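# Slide the paper roll onto the holder's post and release

## Task

Place the paper roll over the wooden holder's post so that it sits down on the holder's base, then release it so no gripper touches the roll.

## Robot and tools

Robot: two arms, left_arm and right_arm, each ending in a two-finger gripper. Nothing moves until the first robot call; after that the simulation keeps running while you think and write.

Frame: every pose is in one scene frame. The origin is at table-top height, halfway between the two arms' nominal bases. +z points up, +x points out across the table, and left_arm sits on the +y side. These arm names do not match the left or right of the images. Reported hand positions and orientations can be off by a few centimetres, more at long reach. A BASES line, when present, gives each base's calibrated place. On the gripper, the fingers point along its +z axis and open and close along its y axis. end_effector_position is the point between the finger pads, about 1 cm short of the fingertips.

Row layout: every command row holds 16 plain numbers, even if only one arm should move. The first 8 are left_arm: x, y, z, qw, qx, qy, qz, opening. The next 8 are right_arm in the same order. x, y, z is an absolute target position for end_effector_position in metres. qw, qx, qy, qz is an absolute target orientation (w first). Opening runs from -1 (closed) to +1 (fully open, 0.094 m). A row is therefore a pose target, not an offset. To keep an arm still, send its last reported position and quaternion again with the opening it should have. Reusing one fixed quaternion keeps a gripper's orientation steady, because the reported one drifts.

execute_actions takes "actions", a list with zero or one entry, plus an optional "cameras" list. An empty list is a LOOK: it returns the state and pictures. {"rows": [...], "steps": n} is an ACT: 1 to 15 rows, n up to 15 control steps of 1/30 s each (default 15). One row is used per step, and the last row repeats if there are fewer rows than steps. An ACT needs at least 5 steps. Its result is read 5 steps before the end; those steps run afterwards. {"steps": n} alone is a WAIT of up to 300 steps, counted from the last result, so your reply time counts toward it. Any ACT target more than 0.6 m from the arm's last reported position, along any axis of its gripper, gets the whole call refused. Pictures come with an ACT only if "cameras" asks for them.

move takes "target": one 16-number row or a list of up to 15 rows. Each gripper then follows a straight path to its targets, with no 0.6 m limit. "speed" is in m/s, from 0.002 to 0.5 (default 0.25), either one value or one per target; turning is capped at twice that number in rad/s. "blend" (metres, for lists) rounds corners at the intermediate targets. blocking=false returns about 0.5 s after the start while the move goes on. The whole move shares at most 10 s. Paths do not avoid obstacles or the other arm. Grippers lag behind and overshoot more when the move is fast or the arm nearly straight. Don't route a path close past an arm's own base, because its shoulder posture may flip; go around instead. A new opening in a later target is applied only once everything stops there. The "move:" line reports how the move ended: done, off_target, moving, held, fault. limits=paced means a pose was clipped; limits=held means steps were withheld. Done or off_target says nothing about contact.

wait: seconds from 0 to 10; it sends nothing new, and it returns early if a running move finishes. stop: brakes the running move, needing room to slow down; the fingers carry on. zoom_image: camera (cam_high, cam_left_wrist, cam_right_wrist) and region [x0, y0, x1, y1] in pixels, at most 504 by 504, from that camera's latest picture. finished_scene: scene is this scene's number; it grades the scene and cannot be reversed, so release the roll and check it first.

Controller: each step, the commanded pose is clipped to within 100 mm and 20 degrees of the measured one. Friction and gravity can leave the gripper resting a centimetre or more from its target, and this alone does not mean it touched something. "Hand target" in a result is the pose the controller is currently chasing. Tiny moves might not start.

Gripping: grip_measured uses the same scale as opening. On a hard part it can read up to about 0.064 below the part's width, and lower still on round parts. Commanding about 0.05 (0.11 for round parts) below the reading at first contact gives full force, about 50 to 64 N per pad. To release, command an opening well above grip_measured.

Joint torques follow the joint order and include the arm's weight. Numbers 1 to 3 wrap around at ±28 N m. "within noise" on joint velocities means the arm is at rest.

Cameras: cam_high is fixed above the table; cam_left_wrist and cam_right_wrist ride on the hands. All images are 672x504. The calibration lines give K and T_world_to_cam for projecting scene points.

Avoid: dropping the roll or letting go of it while it moves; fast impacts; pressing hard against the holder; arm-to-arm contact, which can end the scene; anything leaving the table. Expect brief tugs on a held part. Holding loads, keeping an arm stretched, or pushing at an unreachable pose heats the motors. At 75 °C a MOTOR HOT line appears; at 90 °C that arm folds up and stops working. Smooth, quick, low-effort motion is better.

Each tool is called after ">>>" in YAML: its name, and indented under it one key for each argument.

## Session

>>> execute_actions:
  actions: []
  cameras: ["all"]

Scene clock: 0.00 s of 4400.00 s.
left_arm: end_effector_position=(+0.3629, +0.4204, +0.1333) grip_measured=+1.000 end_effector_quat_wxyz=(+0.532, -0.221, +0.816, +0.055) | right_arm: end_effector_position=(+0.4447, -0.1811, +0.1836) grip_measured=+1.000 end_effector_quat_wxyz=(+0.228, -0.321, +0.854, +0.341)
Joint positions: left_arm=[0.482 1.157 0.419 0.293 0.121 -0.104 0.094] | right_arm=[0.031 2.183 2.08 -1.173 -0.805 -0.549 0.094]
Joint velocities: within noise
Joint torques (N m): no reading
Motor temperatures (°C): left_arm=[23 24 21 24 22 21 23] | right_arm=[23 23 23 22 22 23 24]
Heat: left arm: 24 °C; right arm: 24 °C.
Hand target: left_arm +0.3638, +0.4208, +0.1376; +0.536, -0.219, +0.813, +0.056 | right_arm +0.4442, -0.1793, +0.1925; +0.237, -0.325, +0.848, +0.345

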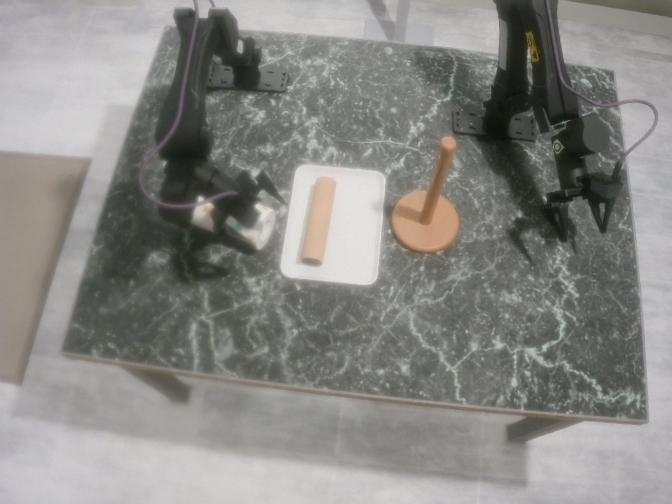

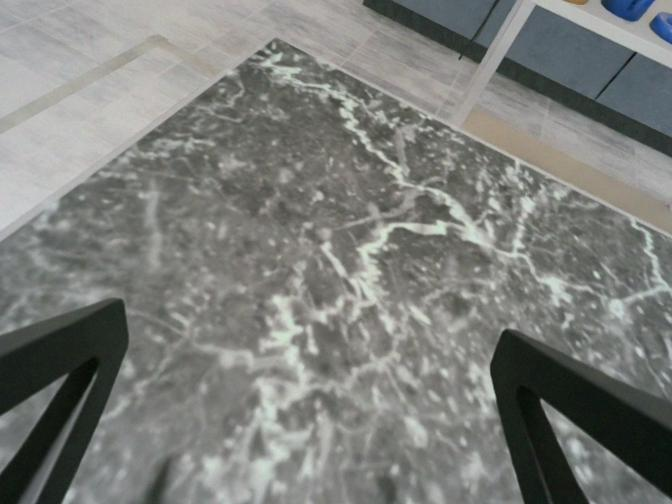

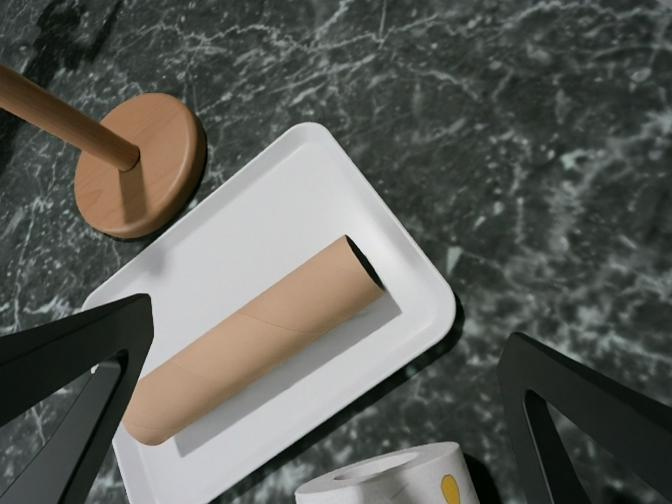

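>>> zoom_image:
  camera: "cam_high"
  region: [150, 130, 480, 300]

>>> zoom_image:
  camera: "cam_right_wrist"
  region: [250, 400, 520, 504]

Scaled by 1.527 from the camera's 672x504 image, which has a finer 960x720 frame.

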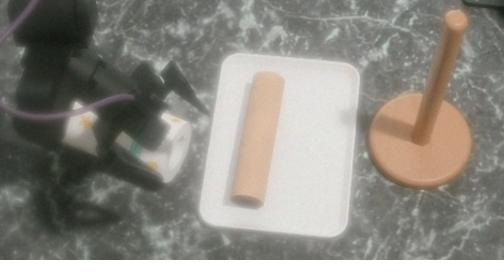

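Scaled by 1.867 from the camera's 672x504 image, which has a finer 960x720 frame.

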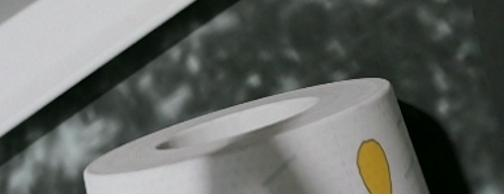

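>>> move:
  target:
    - [0.3629,0.4204,0.1333,0.532,-0.221,0.816,0.055,1,0.41,-0.24,0.32,0,0,1,0,1]

Scene clock: 3.73 s of 4400.00 s.
left_arm: end_effector_position=(+0.3629, +0.4204, +0.1333) grip_measured=+1.000 end_effector_quat_wxyz=(+0.532, -0.221, +0.816, +0.055) | right_arm: end_effector_position=(+0.4178, -0.2391, +0.2937) grip_measured=+1.000 end_effector_quat_wxyz=(+0.229, +0.000, +0.972, +0.060)
Joint positions: left_arm=[0.482 1.157 0.419 0.293 0.121 -0.104 0.094] | right_arm=[0.177 2.089 2.57 -1.575 -0.03 0.198 0.094]
Joint velocities: within noise
Joint torques (N m): left_arm=[-0.02 -3.69 7.39 2.07 0.02 -0.05] | right_arm=[0.66 -15.77 8.27 1 0.11 0.12]
Motor temperatures (°C): left_arm=[23 24 21 25 22 21 23] | right_arm=[23 25 23 23 22 23 24]
Heat: left arm: 25 °C; right arm: 25 °C.
Hand target: left_arm +0.3629, +0.4204, +0.1333; +0.532, -0.221, +0.816, +0.055 | right_arm +0.4092, -0.2402, +0.3188; +0.258, +0.002, +0.964, +0.059
Off the commanded pose: left_arm 0.000 m, 0 deg | right_arm 0.027 m, 27 deg; orientation clipped.
joint sent to its limit (right arm) — joint 4 (wrist pitch), lower limit.
Kept back: nothing.
move: off_target (right_arm); limits=paced
camera_calibration:
cam_right_wrist: T_world_to_cam=[[0.146954, -0.985591, -0.0837595, -0.273282], [-0.988555, -0.149259, 0.0219307, 0.394668], [-0.0341166, 0.0795781, -0.996245, 0.429819], [0, 0, 0, 1]] pos_world=[0.444975, -0.244641, 0.39666]

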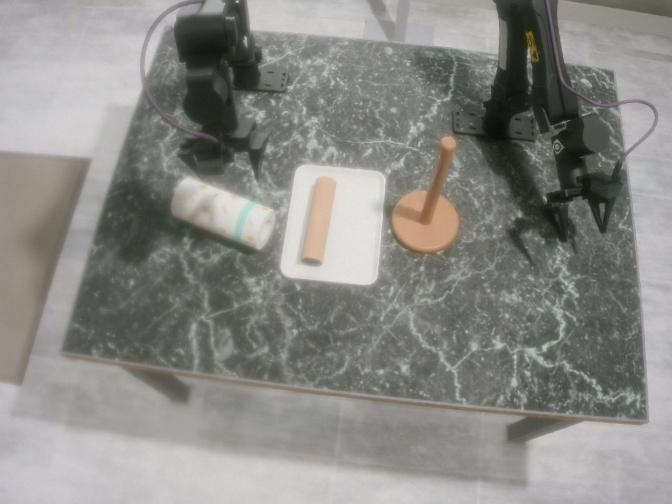

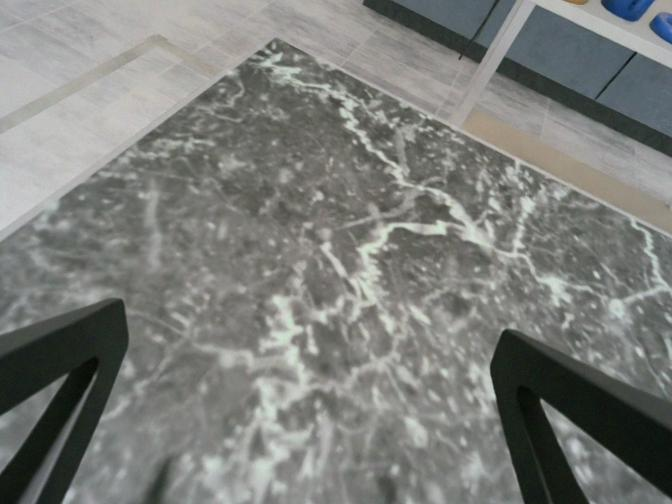

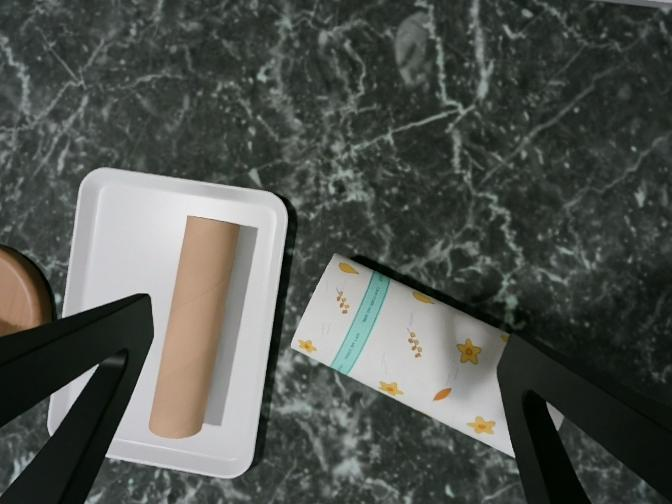

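>>> move:
  target:
    - [0.3629,0.4204,0.1333,0.532,-0.221,0.816,0.055,1,0.358,-0.304,0.18,0,-0.599,0.801,0,1]

Scene clock: 8.70 s of 4400.00 s.
left_arm: end_effector_position=(+0.3629, +0.4204, +0.1333) grip_measured=+1.000 end_effector_quat_wxyz=(+0.532, -0.221, +0.816, +0.055) | right_arm: end_effector_position=(+0.3641, -0.3004, +0.1745) grip_measured=+1.000 end_effector_quat_wxyz=(+0.016, -0.597, +0.802, -0.006)
Joint positions: left_arm=[0.482 1.157 0.419 0.293 0.121 -0.104 0.094] | right_arm=[0.06 2.049 2.089 -1.577 -0.007 -1.207 0.094]
Joint velocities: within noise
Joint torques (N m): left_arm=[-0.05 -3.71 7.32 2.08 0.02 -0.01] | right_arm=[-0.36 -14.34 4.55 0.21 0.07 -0.03]
Motor temperatures (°C): left_arm=[23 24 22 26 22 21 23] | right_arm=[23 26 23 23 22 23 24]
Heat: left arm: 26 °C; right arm: 26 °C.
Hand target: left_arm +0.3629, +0.4204, +0.1333; +0.532, -0.221, +0.816, +0.055 | right_arm +0.3580, -0.3039, +0.1793; +0.015, -0.599, +0.801, -0.009
Off the commanded pose: left_arm 0.000 m, 0 deg | right_arm 0.009 m, 2 deg.
joint sent to its limit (right arm) — joint 4 (wrist pitch), lower limit.
Kept back: nothing.
move: done
camera_calibration:
cam_right_wrist: T_world_to_cam=[[0.98591, -0.167145, 0.00661265, -0.411149], [-0.151116, -0.873014, 0.463692, -0.26438], [-0.071731, -0.458158, -0.885972, 0.14701], [0, 0, 0, 1]] pos_world=[0.375949, -0.232175, 0.255556]

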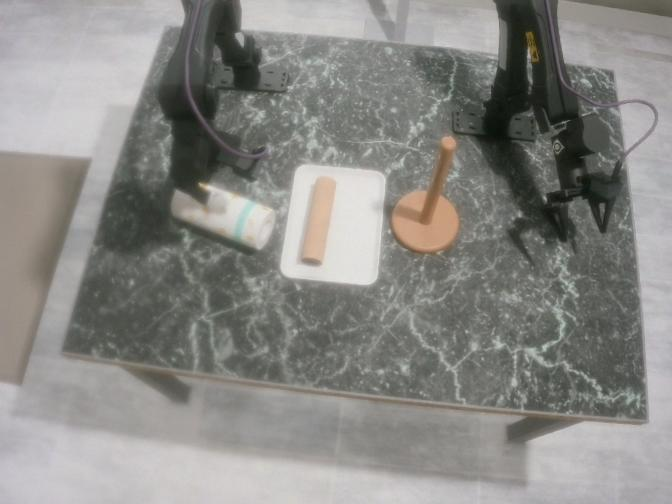

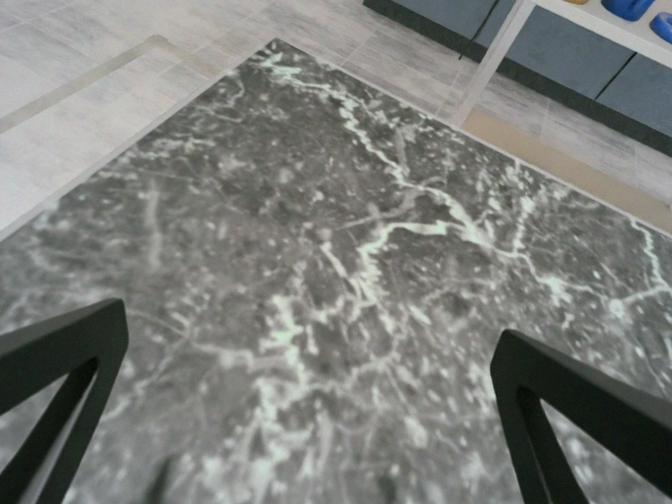

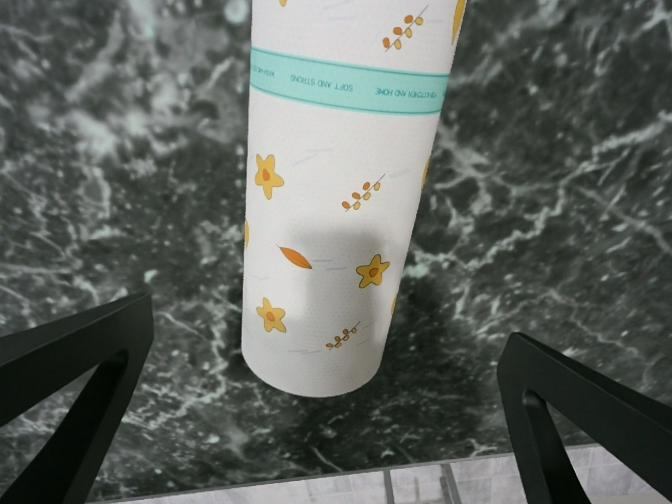

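>>> move:
  target:
    - [0.3629,0.4204,0.1333,0.532,-0.221,0.816,0.055,1,0.360,-0.305,0.115,0,-0.598,0.8015,0,1]
  speed: 0.15
  cameras: ["cam_right_wrist","cam_high"]

Scene clock: 10.40 s of 4400.00 s.
left_arm: end_effector_position=(+0.3629, +0.4204, +0.1333) grip_measured=+1.000 end_effector_quat_wxyz=(+0.532, -0.221, +0.816, +0.055) | right_arm: end_effector_position=(+0.3616, -0.3009, +0.1120) grip_measured=+1.000 end_effector_quat_wxyz=(-0.004, -0.599, +0.801, +0.005)
Joint positions: left_arm=[0.482 1.157 0.419 0.293 0.121 -0.104 0.094] | right_arm=[0.06 2.046 1.834 -1.371 -0.005 -1.21 0.094]
Joint velocities: within noise
Joint torques (N m): left_arm=[-0.12 -3.74 7.39 2.05 0.01 -0.03] | right_arm=[-0.58 -14.12 4.75 0.28 0.06 -0.03]
Motor temperatures (°C): left_arm=[23 24 22 26 22 21 23] | right_arm=[23 26 23 23 22 23 24]
Heat: left arm: 26 °C; right arm: 26 °C.
Hand target: left_arm +0.3629, +0.4204, +0.1333; +0.532, -0.221, +0.816, +0.055 | right_arm +0.3600, -0.3050, +0.1150; +0.000, -0.598, +0.802, +0.000
Off the commanded pose: left_arm 0.000 m, 0 deg | right_arm 0.005 m, 1 deg.
Kept back: nothing.
move: done
camera_calibration:
cam_right_wrist: T_world_to_cam=[[0.985684, -0.164241, -0.0381063, -0.402395], [-0.126764, -0.870924, 0.474787, -0.245641], [-0.111167, -0.463159, -0.879276, 0.103197], [0, 0, 0, 1]] pos_world=[0.376968, -0.232228, 0.192032]
Images, in order (width x height): cam_high 672x504, cam_right_wrist 672x504.

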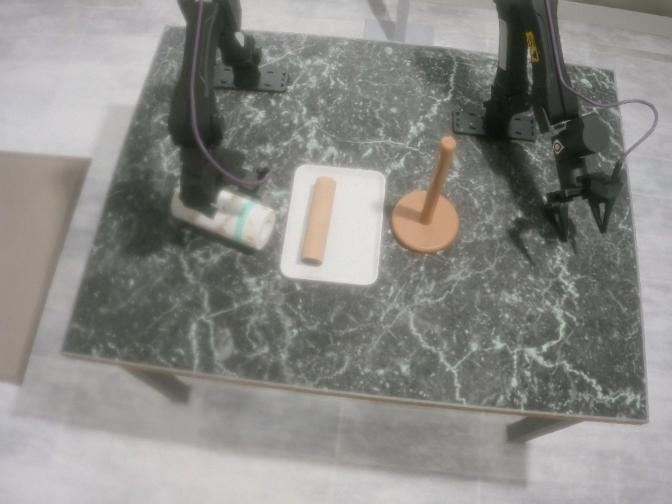

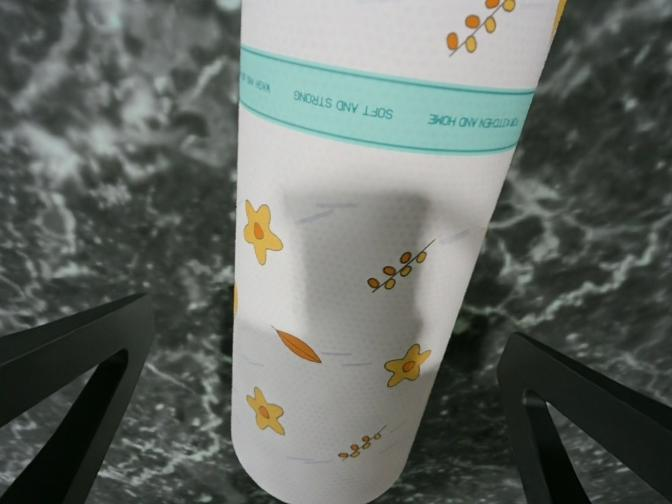

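>>> move:
  target:
    - [0.3629,0.4204,0.1333,0.532,-0.221,0.816,0.055,1,0.3655,-0.308,0.084,0,-0.598,0.8015,0,1]
  speed: 0.1
  cameras: ["cam_right_wrist"]

>>> zoom_image:
  camera: "cam_right_wrist"
  region: [100, 150, 600, 504]

Scene clock: 12.17 s of 4400.00 s.
left_arm: end_effector_position=(+0.3629, +0.4204, +0.1333) grip_measured=+1.000 end_effector_quat_wxyz=(+0.532, -0.221, +0.816, +0.055) | right_arm: end_effector_position=(+0.3677, -0.3041, +0.0902) grip_measured=+1.000 end_effector_quat_wxyz=(+0.007, -0.598, +0.801, -0.001)
Joint positions: left_arm=[0.482 1.157 0.419 0.293 0.121 -0.104 0.094] | right_arm=[0.051 2.046 1.747 -1.259 -0.005 -1.219 0.094]
Joint velocities: within noise
Joint torques (N m): left_arm=[0.02 -3.69 7.3 2.07 0.01 -0.03] | right_arm=[-0.57 -11.86 4.89 0.32 0.04 -0.03]
Motor temperatures (°C): left_arm=[23 24 22 27 22 21 23] | right_arm=[23 26 23 23 22 23 24]
Heat: left arm: 27 °C; right arm: 26 °C.
Hand target: left_arm +0.3629, +0.4204, +0.1333; +0.532, -0.221, +0.816, +0.055 | right_arm +0.3655, -0.3079, +0.0842; +0.000, -0.598, +0.801, +0.000
Off the commanded pose: left_arm 0.000 m, 0 deg | right_arm 0.008 m, 1 deg.
Kept back: nothing.
move: done
camera_calibration:
cam_right_wrist: T_world_to_cam=[[0.986266, -0.164572, -0.0139547, -0.412233], [-0.138802, -0.87168, 0.470008, -0.232648], [-0.0895143, -0.461616, -0.882552, 0.0760008], [0, 0, 0, 1]] pos_world=[0.381083, -0.235554, 0.170668]
Images, in order (width x height): cam_right_wrist 672x504.

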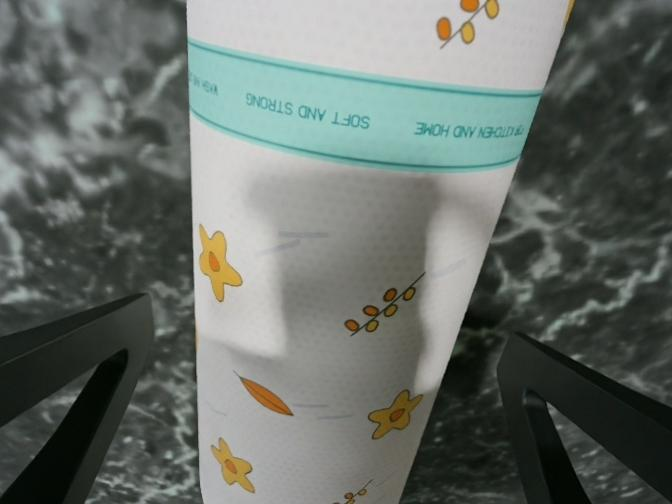

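Scaled by 1.008 from the camera's 672x504 image, which has a finer 960x720 frame.

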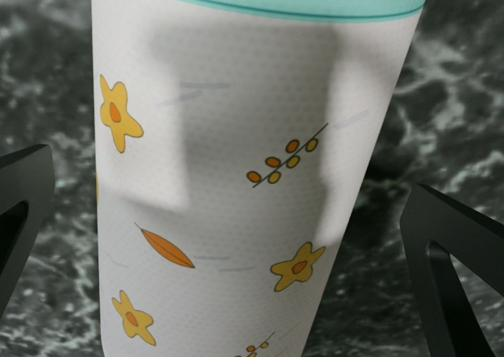

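>>> move:
  target:
    - [0.3629,0.4204,0.1333,0.532,-0.221,0.816,0.055,1,0.3655,-0.308,0.039,0,-0.598,0.8015,0,1]
  speed: 0.06
  cameras: ["cam_right_wrist"]

Scene clock: 13.70 s of 4400.00 s.
left_arm: end_effector_position=(+0.3629, +0.4204, +0.1333) grip_measured=+1.000 end_effector_quat_wxyz=(+0.532, -0.221, +0.816, +0.055) | right_arm: end_effector_position=(+0.3697, -0.3040, +0.0554) grip_measured=+1.000 end_effector_quat_wxyz=(+0.018, -0.598, +0.801, -0.009)
Joint positions: left_arm=[0.482 1.157 0.419 0.293 0.121 -0.104 0.094] | right_arm=[0.051 2.046 1.607 -1.093 -0.005 -1.219 0.094]
Joint velocities: within noise
Joint torques (N m): left_arm=[0.01 -3.7 7.32 2.06 0.04 -0.04] | right_arm=[-0.51 -9.33 5 0.4 0.05 -0.03]
Motor temperatures (°C): left_arm=[23 24 22 27 22 21 23] | right_arm=[23 26 23 23 22 23 24]
Heat: left arm: 27 °C; right arm: 26 °C.
Hand target: left_arm +0.3629, +0.4204, +0.1333; +0.532, -0.221, +0.816, +0.055 | right_arm +0.3650, -0.3079, +0.0395; +0.000, -0.598, +0.801, +0.000
Off the commanded pose: left_arm 0.000 m, 0 deg | right_arm 0.017 m, 2 deg.
Kept back: nothing.
move: off_target (right_arm)
camera_calibration:
cam_right_wrist: T_world_to_cam=[[0.986359, -0.164194, 0.0116805, -0.416035], [-0.150748, -0.872522, 0.464737, -0.211474], [-0.0661156, -0.460158, -0.885372, 0.0375355], [0, 0, 0, 1]] pos_world=[0.380962, -0.235554, 0.136372]
Images, in order (width x height): cam_right_wrist 672x504.

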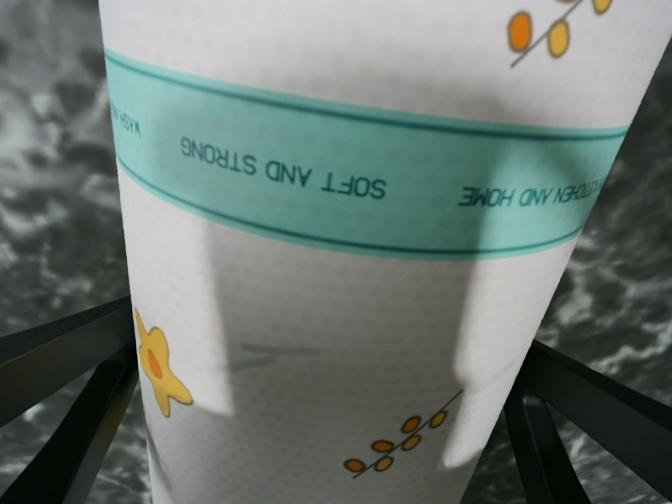

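>>> move:
  target:
    - [0.3629,0.4204,0.1333,0.532,-0.221,0.816,0.055,1,0.3645,-0.308,0.023,-0.01,-0.598,0.8015,0.006,1]
  speed: 0.06
  cameras: ["cam_right_wrist"]

Scene clock: 14.70 s of 4400.00 s.
left_arm: end_effector_position=(+0.3629, +0.4204, +0.1333) grip_measured=+1.000 end_effector_quat_wxyz=(+0.532, -0.221, +0.816, +0.055) | right_arm: end_effector_position=(+0.3692, -0.3040, +0.0380) grip_measured=+1.000 end_effector_quat_wxyz=(+0.006, -0.599, +0.801, -0.001)
Joint positions: left_arm=[0.482 1.157 0.419 0.293 0.121 -0.104 0.094] | right_arm=[0.051 2.084 1.595 -1.069 -0.005 -1.219 0.094]
Joint velocities: within noise
Joint torques (N m): left_arm=[-0.09 -3.71 7.35 2.08 0.01 -0.03] | right_arm=[-0.47 -9.81 4.81 0.31 0.06 -0.02]
Motor temperatures (°C): left_arm=[23 24 22 27 22 21 23] | right_arm=[23 26 23 23 22 23 24]
Heat: left arm: 27 °C; right arm: 26 °C.
Hand target: left_arm +0.3629, +0.4204, +0.1333; +0.532, -0.221, +0.816, +0.055 | right_arm +0.3640, -0.3079, +0.0234; -0.010, -0.598, +0.801, +0.006
Off the commanded pose: left_arm 0.000 m, 0 deg | right_arm 0.016 m, 2 deg.
Kept back: nothing.
move: off_target (right_arm)
camera_calibration:
cam_right_wrist: T_world_to_cam=[[0.986324, -0.164197, -0.0143233, -0.414323], [-0.138292, -0.87172, 0.470085, -0.208022], [-0.0896723, -0.461676, -0.882505, 0.0301472], [0, 0, 0, 1]] pos_world=[0.382593, -0.235449, 0.118459]
Images, in order (width x height): cam_right_wrist 672x504.

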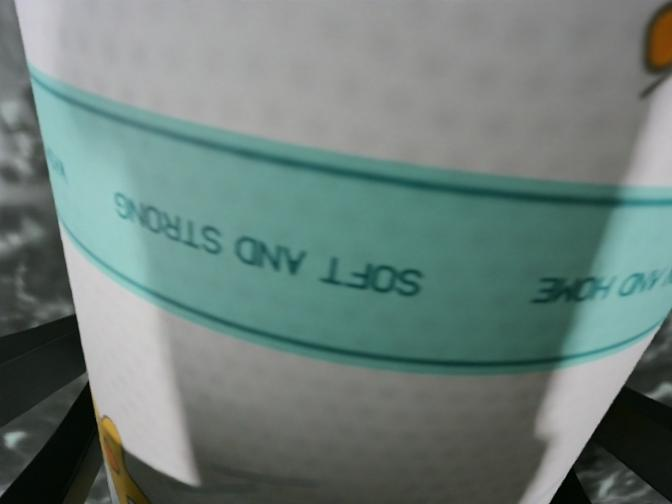

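>>> move:
  target:
    - [0.3629,0.4204,0.1333,0.532,-0.221,0.816,0.055,1,0.3645,-0.308,0.023,-0.01,-0.598,0.8015,0.006,0.6]
  cameras: ["cam_right_wrist"]

Scene clock: 15.63 s of 4400.00 s.
left_arm: end_effector_position=(+0.3629, +0.4204, +0.1333) grip_measured=+1.000 end_effector_quat_wxyz=(+0.532, -0.221, +0.816, +0.055) | right_arm: end_effector_position=(+0.3697, -0.3041, +0.0380) grip_measured=+0.688 end_effector_quat_wxyz=(+0.007, -0.599, +0.801, -0.002)
Joint positions: left_arm=[0.482 1.157 0.419 0.293 0.121 -0.104 0.094] | right_arm=[0.051 2.084 1.595 -1.067 -0.004 -1.219 0.079]
Joint velocities: within noise
Joint torques (N m): left_arm=[-0.1 -3.71 7.38 2.04 0.02 -0.01] | right_arm=[-0.46 -9.95 4.93 0.31 0.05 -0.03]
Motor temperatures (°C): left_arm=[23 24 22 27 22 21 23] | right_arm=[23 26 23 23 22 23 24]
Heat: left arm: 27 °C; right arm: 26 °C.
Hand target: left_arm +0.3629, +0.4204, +0.1333; +0.532, -0.221, +0.816, +0.055 | right_arm +0.3641, -0.3079, +0.0234; -0.010, -0.598, +0.801, +0.006
Off the commanded pose: left_arm 0.000 m, 0 deg | right_arm 0.016 m, 2 deg.
Kept back: nothing.
move: off_target (right_arm)
camera_calibration:
cam_right_wrist: T_world_to_cam=[[0.986348, -0.164215, -0.0122926, -0.414908], [-0.139218, -0.871418, 0.470371, -0.207626], [-0.087954, -0.462238, -0.882383, 0.0293356], [0, 0, 0, 1]] pos_world=[0.382918, -0.235503, 0.118446]
Images, in order (width x height): cam_right_wrist 672x504.

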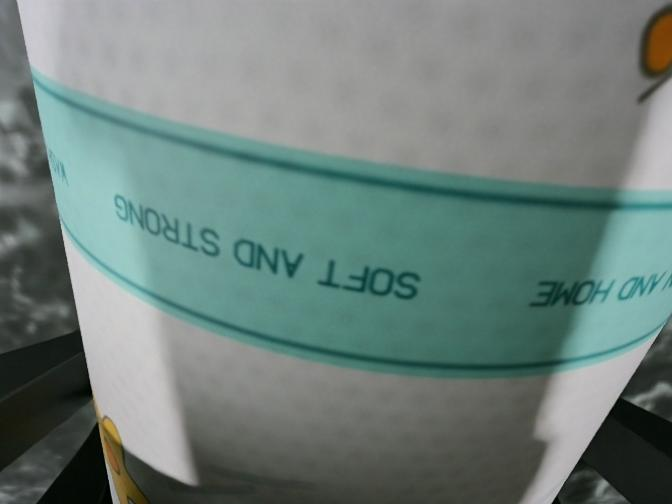

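>>> move:
  target:
    - [0.3629,0.4204,0.1333,0.532,-0.221,0.816,0.055,1,0.3645,-0.308,0.023,-0.01,-0.598,0.8015,0.006,0.4]
    - [0.3629,0.4204,0.1333,0.532,-0.221,0.816,0.055,1,0.3645,-0.300,0.12,-0.005,-0.598,0.8015,0.003,0.4]
    - [0.3629,0.4204,0.1333,0.532,-0.221,0.816,0.055,1,0.35,-0.25,0.28,0.3134,-0.530,0.7567,0.2195,0.4]
    - [0.3629,0.4204,0.1333,0.532,-0.221,0.816,0.055,1,0.35,-0.15,0.45,0.683,-0.183,0.683,0.183,0.4]
  speed: [0.05,0.12,0.25,0.25]
  blend: [0,0.03,0.05,0]

Scene clock: 22.13 s of 4400.00 s.
left_arm: end_effector_position=(+0.3629, +0.4204, +0.1333) grip_measured=+1.000 end_effector_quat_wxyz=(+0.532, -0.221, +0.816, +0.055) | right_arm: end_effector_position=(+0.3567, -0.1484, +0.4411) grip_measured=+0.689 end_effector_quat_wxyz=(+0.670, -0.189, +0.695, +0.181)
Joint positions: left_arm=[0.482 1.157 0.419 0.293 0.121 -0.104 0.094] | right_arm=[0.367 1.257 1.342 -0.121 -0.15 -0.007 0.079]
Joint velocities: within noise
Joint torques (N m): left_arm=[-0.08 -3.7 7.34 2.07 0.02 -0.04] | right_arm=[0.64 -7.56 6.05 2.23 0.14 0.08]
Motor temperatures (°C): left_arm=[23 24 23 28 22 21 23] | right_arm=[23 26 24 23 22 23 25]
Heat: left arm: 28 °C; right arm: 26 °C.
Hand target: left_arm +0.3629, +0.4204, +0.1333; +0.532, -0.221, +0.816, +0.055 | right_arm +0.3500, -0.1500, +0.4500; +0.683, -0.183, +0.683, +0.183
Off the commanded pose: left_arm 0.000 m, 0 deg | right_arm 0.011 m, 2 deg.
Kept back: nothing.
move: off_target (right_arm)
camera_calibration:
cam_right_wrist: T_world_to_cam=[[0.527069, -0.840998, 0.122147, -0.367484], [-0.377528, -0.360487, -0.852949, 0.481184], [0.761361, 0.403449, -0.507502, 0.116012], [0, 0, 0, 1]] pos_world=[0.287024, -0.182398, 0.514189]

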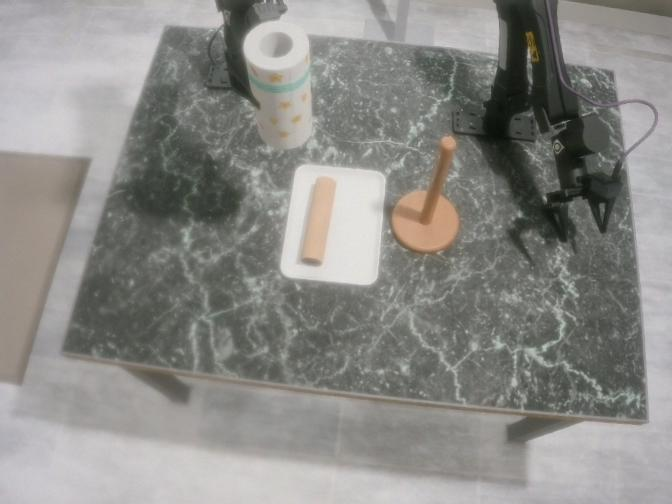

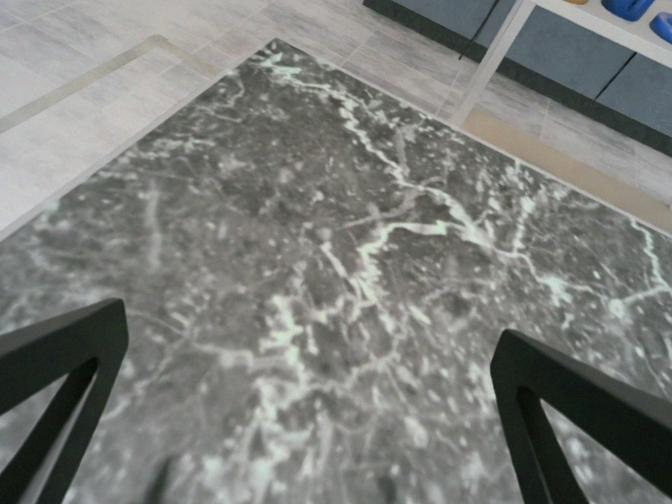

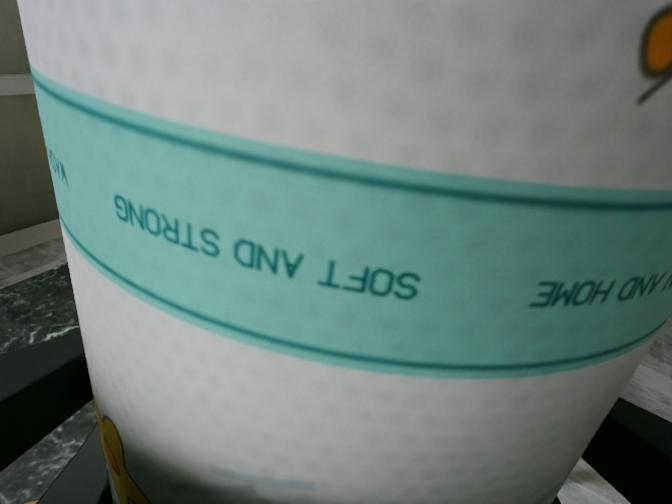

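>>> move:
  target: [0.3629,0.4204,0.1333,0.532,-0.221,0.816,0.055,1,0.323,0.12,0.46,0.648,-0.296,0.634,0.301,0.4]
  speed: 0.2

>>> zoom_image:
  camera: "cam_high"
  region: [330, 0, 560, 290]

Scene clock: 24.37 s of 4400.00 s.
left_arm: end_effector_position=(+0.3629, +0.4204, +0.1333) grip_measured=+1.000 end_effector_quat_wxyz=(+0.532, -0.221, +0.816, +0.055) | right_arm: end_effector_position=(+0.3193, +0.1182, +0.4491) grip_measured=+0.689 end_effector_quat_wxyz=(+0.639, -0.304, +0.640, +0.300)
Joint positions: left_arm=[0.482 1.157 0.419 0.293 0.121 -0.104 0.094] | right_arm=[0.913 1.791 1.849 -0.061 0.043 -0.004 0.079]
Joint velocities: within noise
Joint torques (N m): left_arm=[0.05 -3.63 7.35 2.06 0.05 -0.04] | right_arm=[0.1 -9.29 11.64 1.97 0.14 0.03]
Motor temperatures (°C): left_arm=[23 24 23 28 22 21 23] | right_arm=[23 26 24 24 22 23 25]
Heat: left arm: 28 °C; right arm: 26 °C.
Hand target: left_arm +0.3629, +0.4204, +0.1333; +0.532, -0.221, +0.816, +0.055 | right_arm +0.3226, +0.1195, +0.4597; +0.648, -0.296, +0.634, +0.301
Off the commanded pose: left_arm 0.000 m, 0 deg | right_arm 0.012 m, 2 deg.
Kept back: nothing.
move: off_target (right_arm)
camera_calibration:
cam_right_wrist: T_world_to_cam=[[0.782636, -0.609666, 0.125653, -0.23508], [-0.210079, -0.448707, -0.868636, 0.534027], [0.585959, 0.653429, -0.479252, 0.0547959], [0, 0, 0, 1]] pos_world=[0.264062, 0.0604965, 0.519675]

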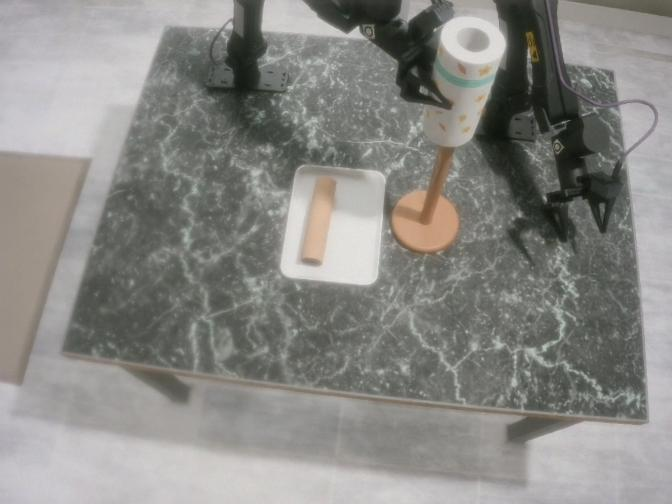

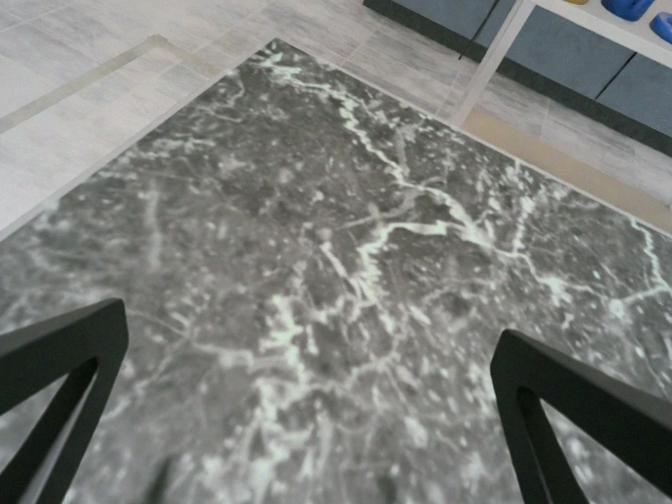

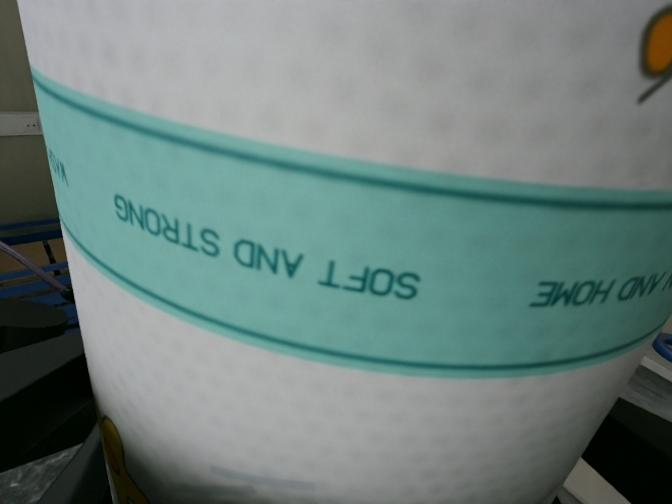

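Scaled by 1.738 from the camera's 672x504 image, which has a finer 960x720 frame.

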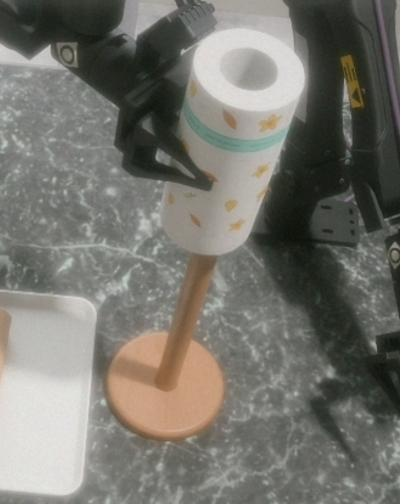

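>>> move:
  target: [0.3629,0.4204,0.1333,0.532,-0.221,0.816,0.055,1,0.329,0.1265,0.43,0.648,-0.296,0.634,0.301,0.4]
  speed: 0.1
  cameras: ["cam_high"]

>>> zoom_image:
  camera: "cam_high"
  region: [370, 20, 540, 260]

Scene clock: 26.73 s of 4400.00 s.
left_arm: end_effector_position=(+0.3629, +0.4204, +0.1333) grip_measured=+1.000 end_effector_quat_wxyz=(+0.532, -0.221, +0.816, +0.055) | right_arm: end_effector_position=(+0.3227, +0.1228, +0.4400) grip_measured=+0.689 end_effector_quat_wxyz=(+0.647, -0.299, +0.631, +0.305)
Joint positions: left_arm=[0.482 1.157 0.419 0.293 0.121 -0.104 0.094] | right_arm=[0.913 1.797 1.789 0.032 0.043 -0.004 0.079]
Joint velocities: within noise
Joint torques (N m): left_arm=[-0.12 -3.81 7.35 2.05 0.02 -0.02] | right_arm=[-0.18 -9.52 6.48 2.23 0.11 0]
Motor temperatures (°C): left_arm=[23 24 23 28 22 21 23] | right_arm=[23 26 24 25 22 23 25]
Heat: left arm: 28 °C; right arm: 26 °C.
Hand target: left_arm +0.3629, +0.4204, +0.1333; +0.532, -0.221, +0.816, +0.055 | right_arm +0.3288, +0.1262, +0.4298; +0.648, -0.296, +0.634, +0.301
Off the commanded pose: left_arm 0.000 m, 0 deg | right_arm 0.012 m, 1 deg.
Kept back: nothing.
move: off_target (right_arm)
Images, in order (width x height): cam_high 672x504.

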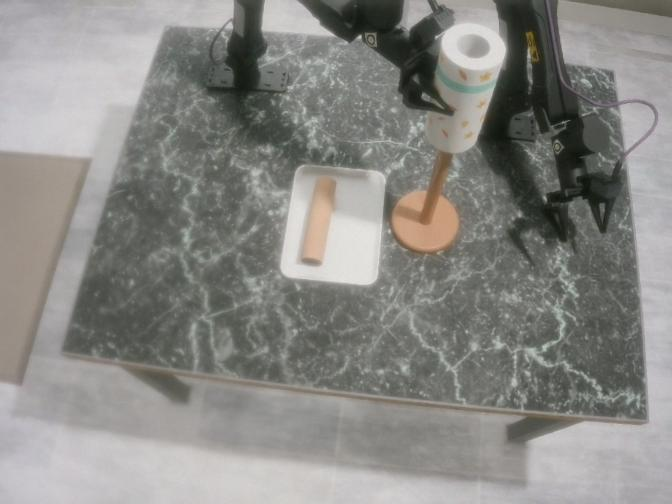

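Scaled by 2.100 from the camera's 672x504 image, which has a finer 960x720 frame.

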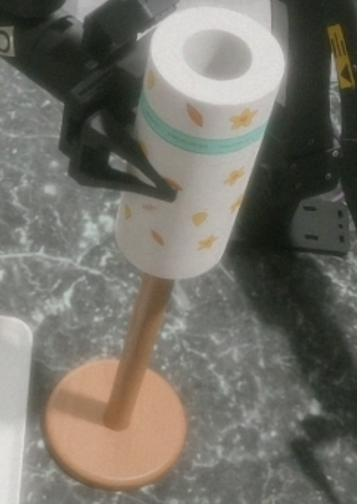

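>>> move:
  target: [0.3629,0.4204,0.1333,0.532,-0.221,0.816,0.055,1,0.3295,0.128,0.375,0.648,-0.296,0.634,0.301,0.4]
  speed: 0.06
  cameras: ["cam_high"]

>>> zoom_image:
  camera: "cam_high"
  region: [370, 20, 540, 260]

Scene clock: 28.53 s of 4400.00 s.
left_arm: end_effector_position=(+0.3629, +0.4204, +0.1333) grip_measured=+1.000 end_effector_quat_wxyz=(+0.532, -0.221, +0.816, +0.055) | right_arm: end_effector_position=(+0.3268, +0.1283, +0.3790) grip_measured=+0.689 end_effector_quat_wxyz=(+0.644, -0.301, +0.635, +0.303)
Joint positions: left_arm=[0.482 1.157 0.419 0.293 0.121 -0.104 0.094] | right_arm=[0.913 1.797 1.556 0.254 0.043 -0.004 0.079]
Joint velocities: within noise
Joint torques (N m): left_arm=[-0.13 -3.66 7.41 2.07 0.03 -0.03] | right_arm=[-0.06 -10.8 6.56 2.24 0.11 0.03]
Motor temperatures (°C): left_arm=[23 24 23 28 22 21 23] | right_arm=[23 26 24 25 22 23 25]
Heat: left arm: 28 °C; right arm: 26 °C.
Hand target: left_arm +0.3629, +0.4204, +0.1333; +0.532, -0.221, +0.816, +0.055 | right_arm +0.3294, +0.1280, +0.3750; +0.648, -0.296, +0.634, +0.301
Off the commanded pose: left_arm 0.000 m, 0 deg | right_arm 0.005 m, 1 deg.
Kept back: nothing.
move: done
Images, in order (width x height): cam_high 672x504.

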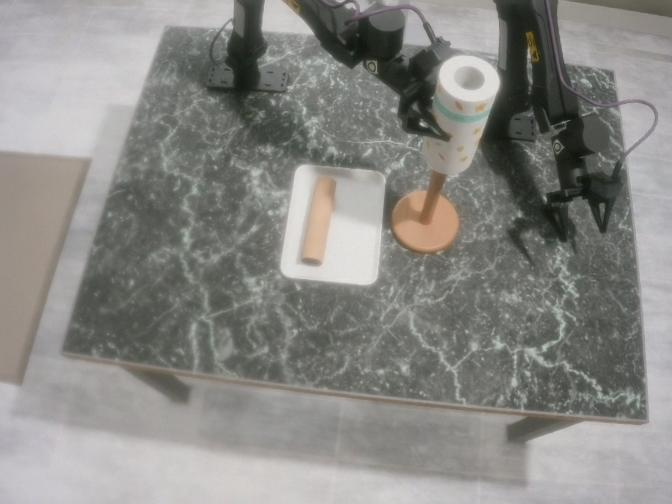

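Scaled by 2.100 from the camera's 672x504 image, which has a finer 960x720 frame.

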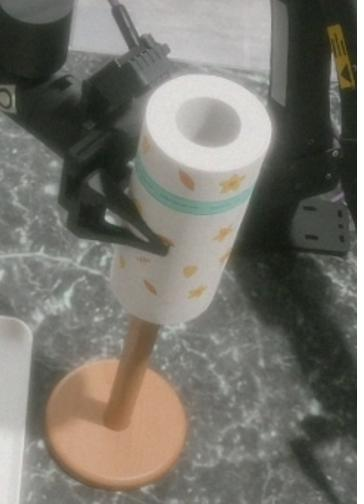

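>>> move:
  target: [0.3629,0.4204,0.1333,0.532,-0.221,0.816,0.055,1,0.326,0.126,0.16,0.644,-0.298,0.637,0.301,0.4]
  speed: 0.1
  cameras: ["cam_high"]

>>> zoom_image:
  camera: "cam_high"
  region: [370, 20, 540, 260]

Scene clock: 31.53 s of 4400.00 s.
left_arm: end_effector_position=(+0.3629, +0.4204, +0.1333) grip_measured=+1.000 end_effector_quat_wxyz=(+0.532, -0.221, +0.816, +0.055) | right_arm: end_effector_position=(+0.3260, +0.1272, +0.1702) grip_measured=+0.689 end_effector_quat_wxyz=(+0.645, -0.301, +0.634, +0.304)
Joint positions: left_arm=[0.482 1.157 0.419 0.293 0.121 -0.104 0.094] | right_arm=[0.913 2.101 1.066 1.05 0.043 -0.004 0.079]
Joint velocities: within noise
Joint torques (N m): left_arm=[-0.09 -3.69 7.32 2.07 0 -0.02] | right_arm=[0.13 -10.66 5.16 2.22 0.12 0.05]
Motor temperatures (°C): left_arm=[23 24 23 28 22 21 23] | right_arm=[23 26 24 26 22 23 25]
Heat: left arm: 28 °C; right arm: 26 °C.
Hand target: left_arm +0.3629, +0.4204, +0.1333; +0.532, -0.221, +0.816, +0.055 | right_arm +0.3259, +0.1259, +0.1601; +0.644, -0.298, +0.637, +0.301
Off the commanded pose: left_arm 0.000 m, 0 deg | right_arm 0.010 m, 1 deg.
Kept back: nothing.
move: done
Images, in order (width x height): cam_high 672x504.

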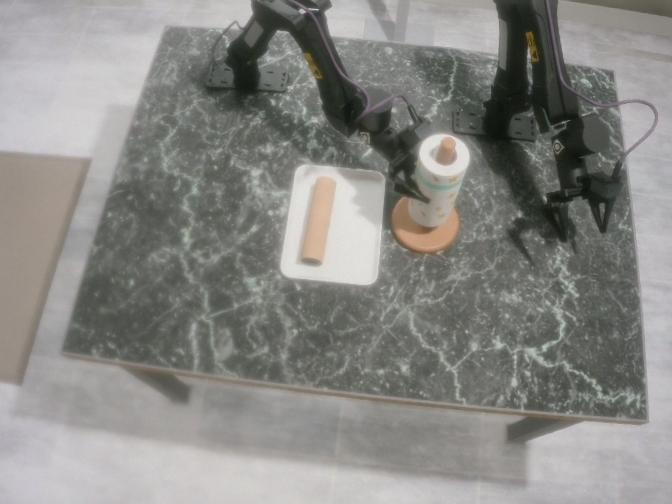

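Scaled by 2.100 from the camera's 672x504 image, which has a finer 960x720 frame.

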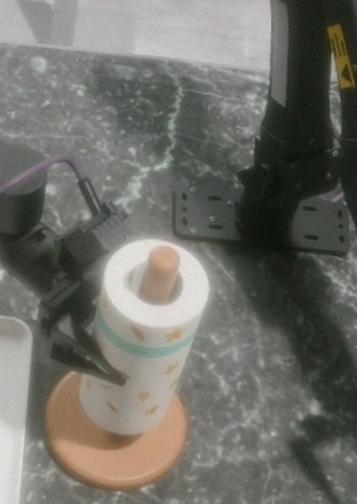

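Threaded. Lower slowly to contact.

>>> move:
  target: [0.3629,0.4204,0.1333,0.532,-0.221,0.816,0.055,1,0.326,0.126,0.115,0.644,-0.298,0.637,0.301,0.4]
  speed: 0.05
  cameras: ["cam_high"]

>>> zoom_image:
  camera: "cam_high"
  region: [370, 100, 500, 270]

Scene clock: 33.13 s of 4400.00 s.
left_arm: end_effector_position=(+0.3629, +0.4204, +0.1333) grip_measured=+1.000 end_effector_quat_wxyz=(+0.532, -0.221, +0.816, +0.055) | right_arm: end_effector_position=(+0.3270, +0.1285, +0.1290) grip_measured=+0.689 end_effector_quat_wxyz=(+0.647, -0.300, +0.631, +0.305)
Joint positions: left_arm=[0.482 1.157 0.419 0.293 0.121 -0.104 0.094] | right_arm=[0.913 2.234 1.056 1.201 0.043 -0.004 0.079]
Joint velocities: within noise
Joint torques (N m): left_arm=[-0.06 -3.73 7.35 2.06 0.01 -0.04] | right_arm=[0.13 -10.61 4.41 2.21 0.11 0.07]
Motor temperatures (°C): left_arm=[23 24 23 28 22 21 23] | right_arm=[23 26 24 26 22 23 25]
Heat: left arm: 28 °C; right arm: 26 °C.
Hand target: left_arm +0.3629, +0.4204, +0.1333; +0.532, -0.221, +0.816, +0.055 | right_arm +0.3259, +0.1259, +0.1151; +0.644, -0.298, +0.637, +0.301
Off the commanded pose: left_arm 0.000 m, 0 deg | right_arm 0.014 m, 1 deg.
Kept back: nothing.
move: off_target (right_arm)
Images, in order (width x height): cam_high 672x504.

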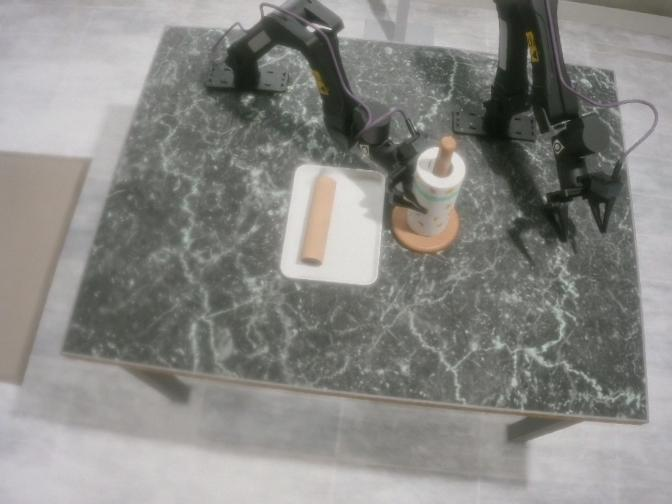

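Scaled by 2.965 from the camera's 672x504 image, which has a finer 960x720 frame.

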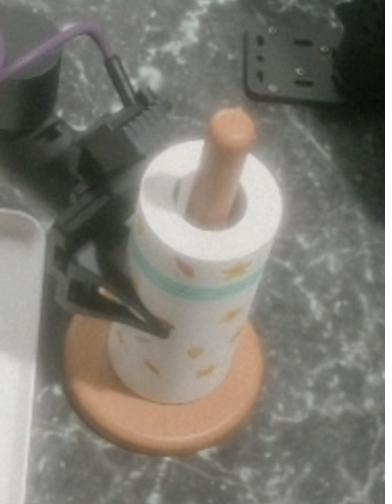

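>>> move:
  target: [0.3629,0.4204,0.1333,0.532,-0.221,0.816,0.055,1,0.325,0.124,0.10,0.644,-0.298,0.637,0.301,0.4]
  speed: 0.05
  cameras: ["cam_high"]

>>> zoom_image:
  camera: "cam_high"
  region: [370, 100, 500, 270]

Scene clock: 34.10 s of 4400.00 s.
left_arm: end_effector_position=(+0.3629, +0.4204, +0.1333) grip_measured=+1.000 end_effector_quat_wxyz=(+0.532, -0.221, +0.816, +0.055) | right_arm: end_effector_position=(+0.3267, +0.1280, +0.1271) grip_measured=+0.689 end_effector_quat_wxyz=(+0.658, -0.293, +0.620, +0.311)
Joint positions: left_arm=[0.482 1.157 0.419 0.293 0.121 -0.104 0.094] | right_arm=[0.913 2.27 1.056 1.274 0.043 -0.004 0.079]
Joint velocities: within noise
Joint torques (N m): left_arm=[-0.03 -3.64 7.39 2.05 0.02 -0.03] | right_arm=[0.06 -9.83 3.64 1.93 0.11 0.06]
Motor temperatures (°C): left_arm=[23 24 23 28 22 21 23] | right_arm=[23 26 24 26 22 23 25]
Heat: left arm: 28 °C; right arm: 26 °C.
Hand target: left_arm +0.3629, +0.4204, +0.1333; +0.532, -0.221, +0.816, +0.055 | right_arm +0.3247, +0.1236, +0.1005; +0.644, -0.298, +0.637, +0.301
Off the commanded pose: left_arm 0.000 m, 0 deg | right_arm 0.027 m, 3 deg.
Kept back: nothing.
move: off_target (right_arm)
Images, in order (width x height): cam_high 672x504.

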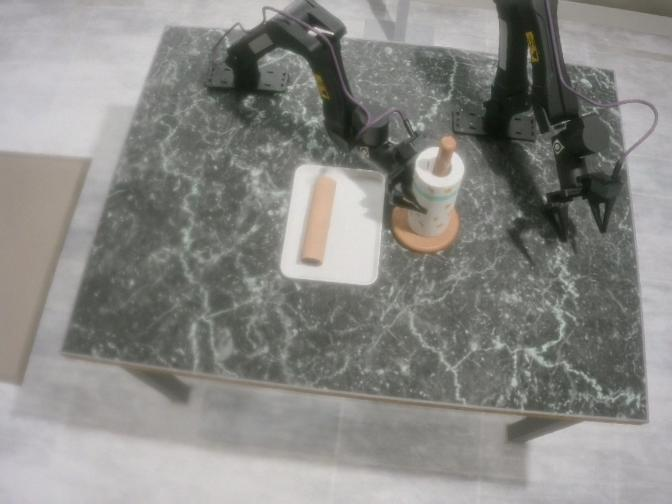

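Scaled by 2.965 from the camera's 672x504 image, which has a finer 960x720 frame.

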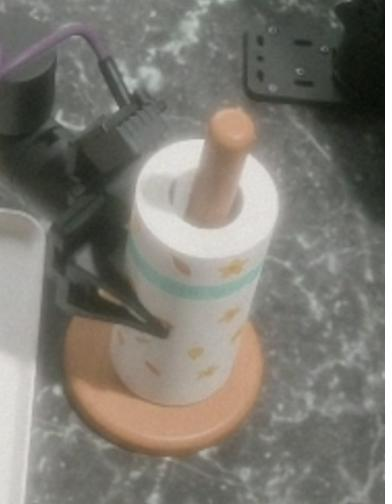

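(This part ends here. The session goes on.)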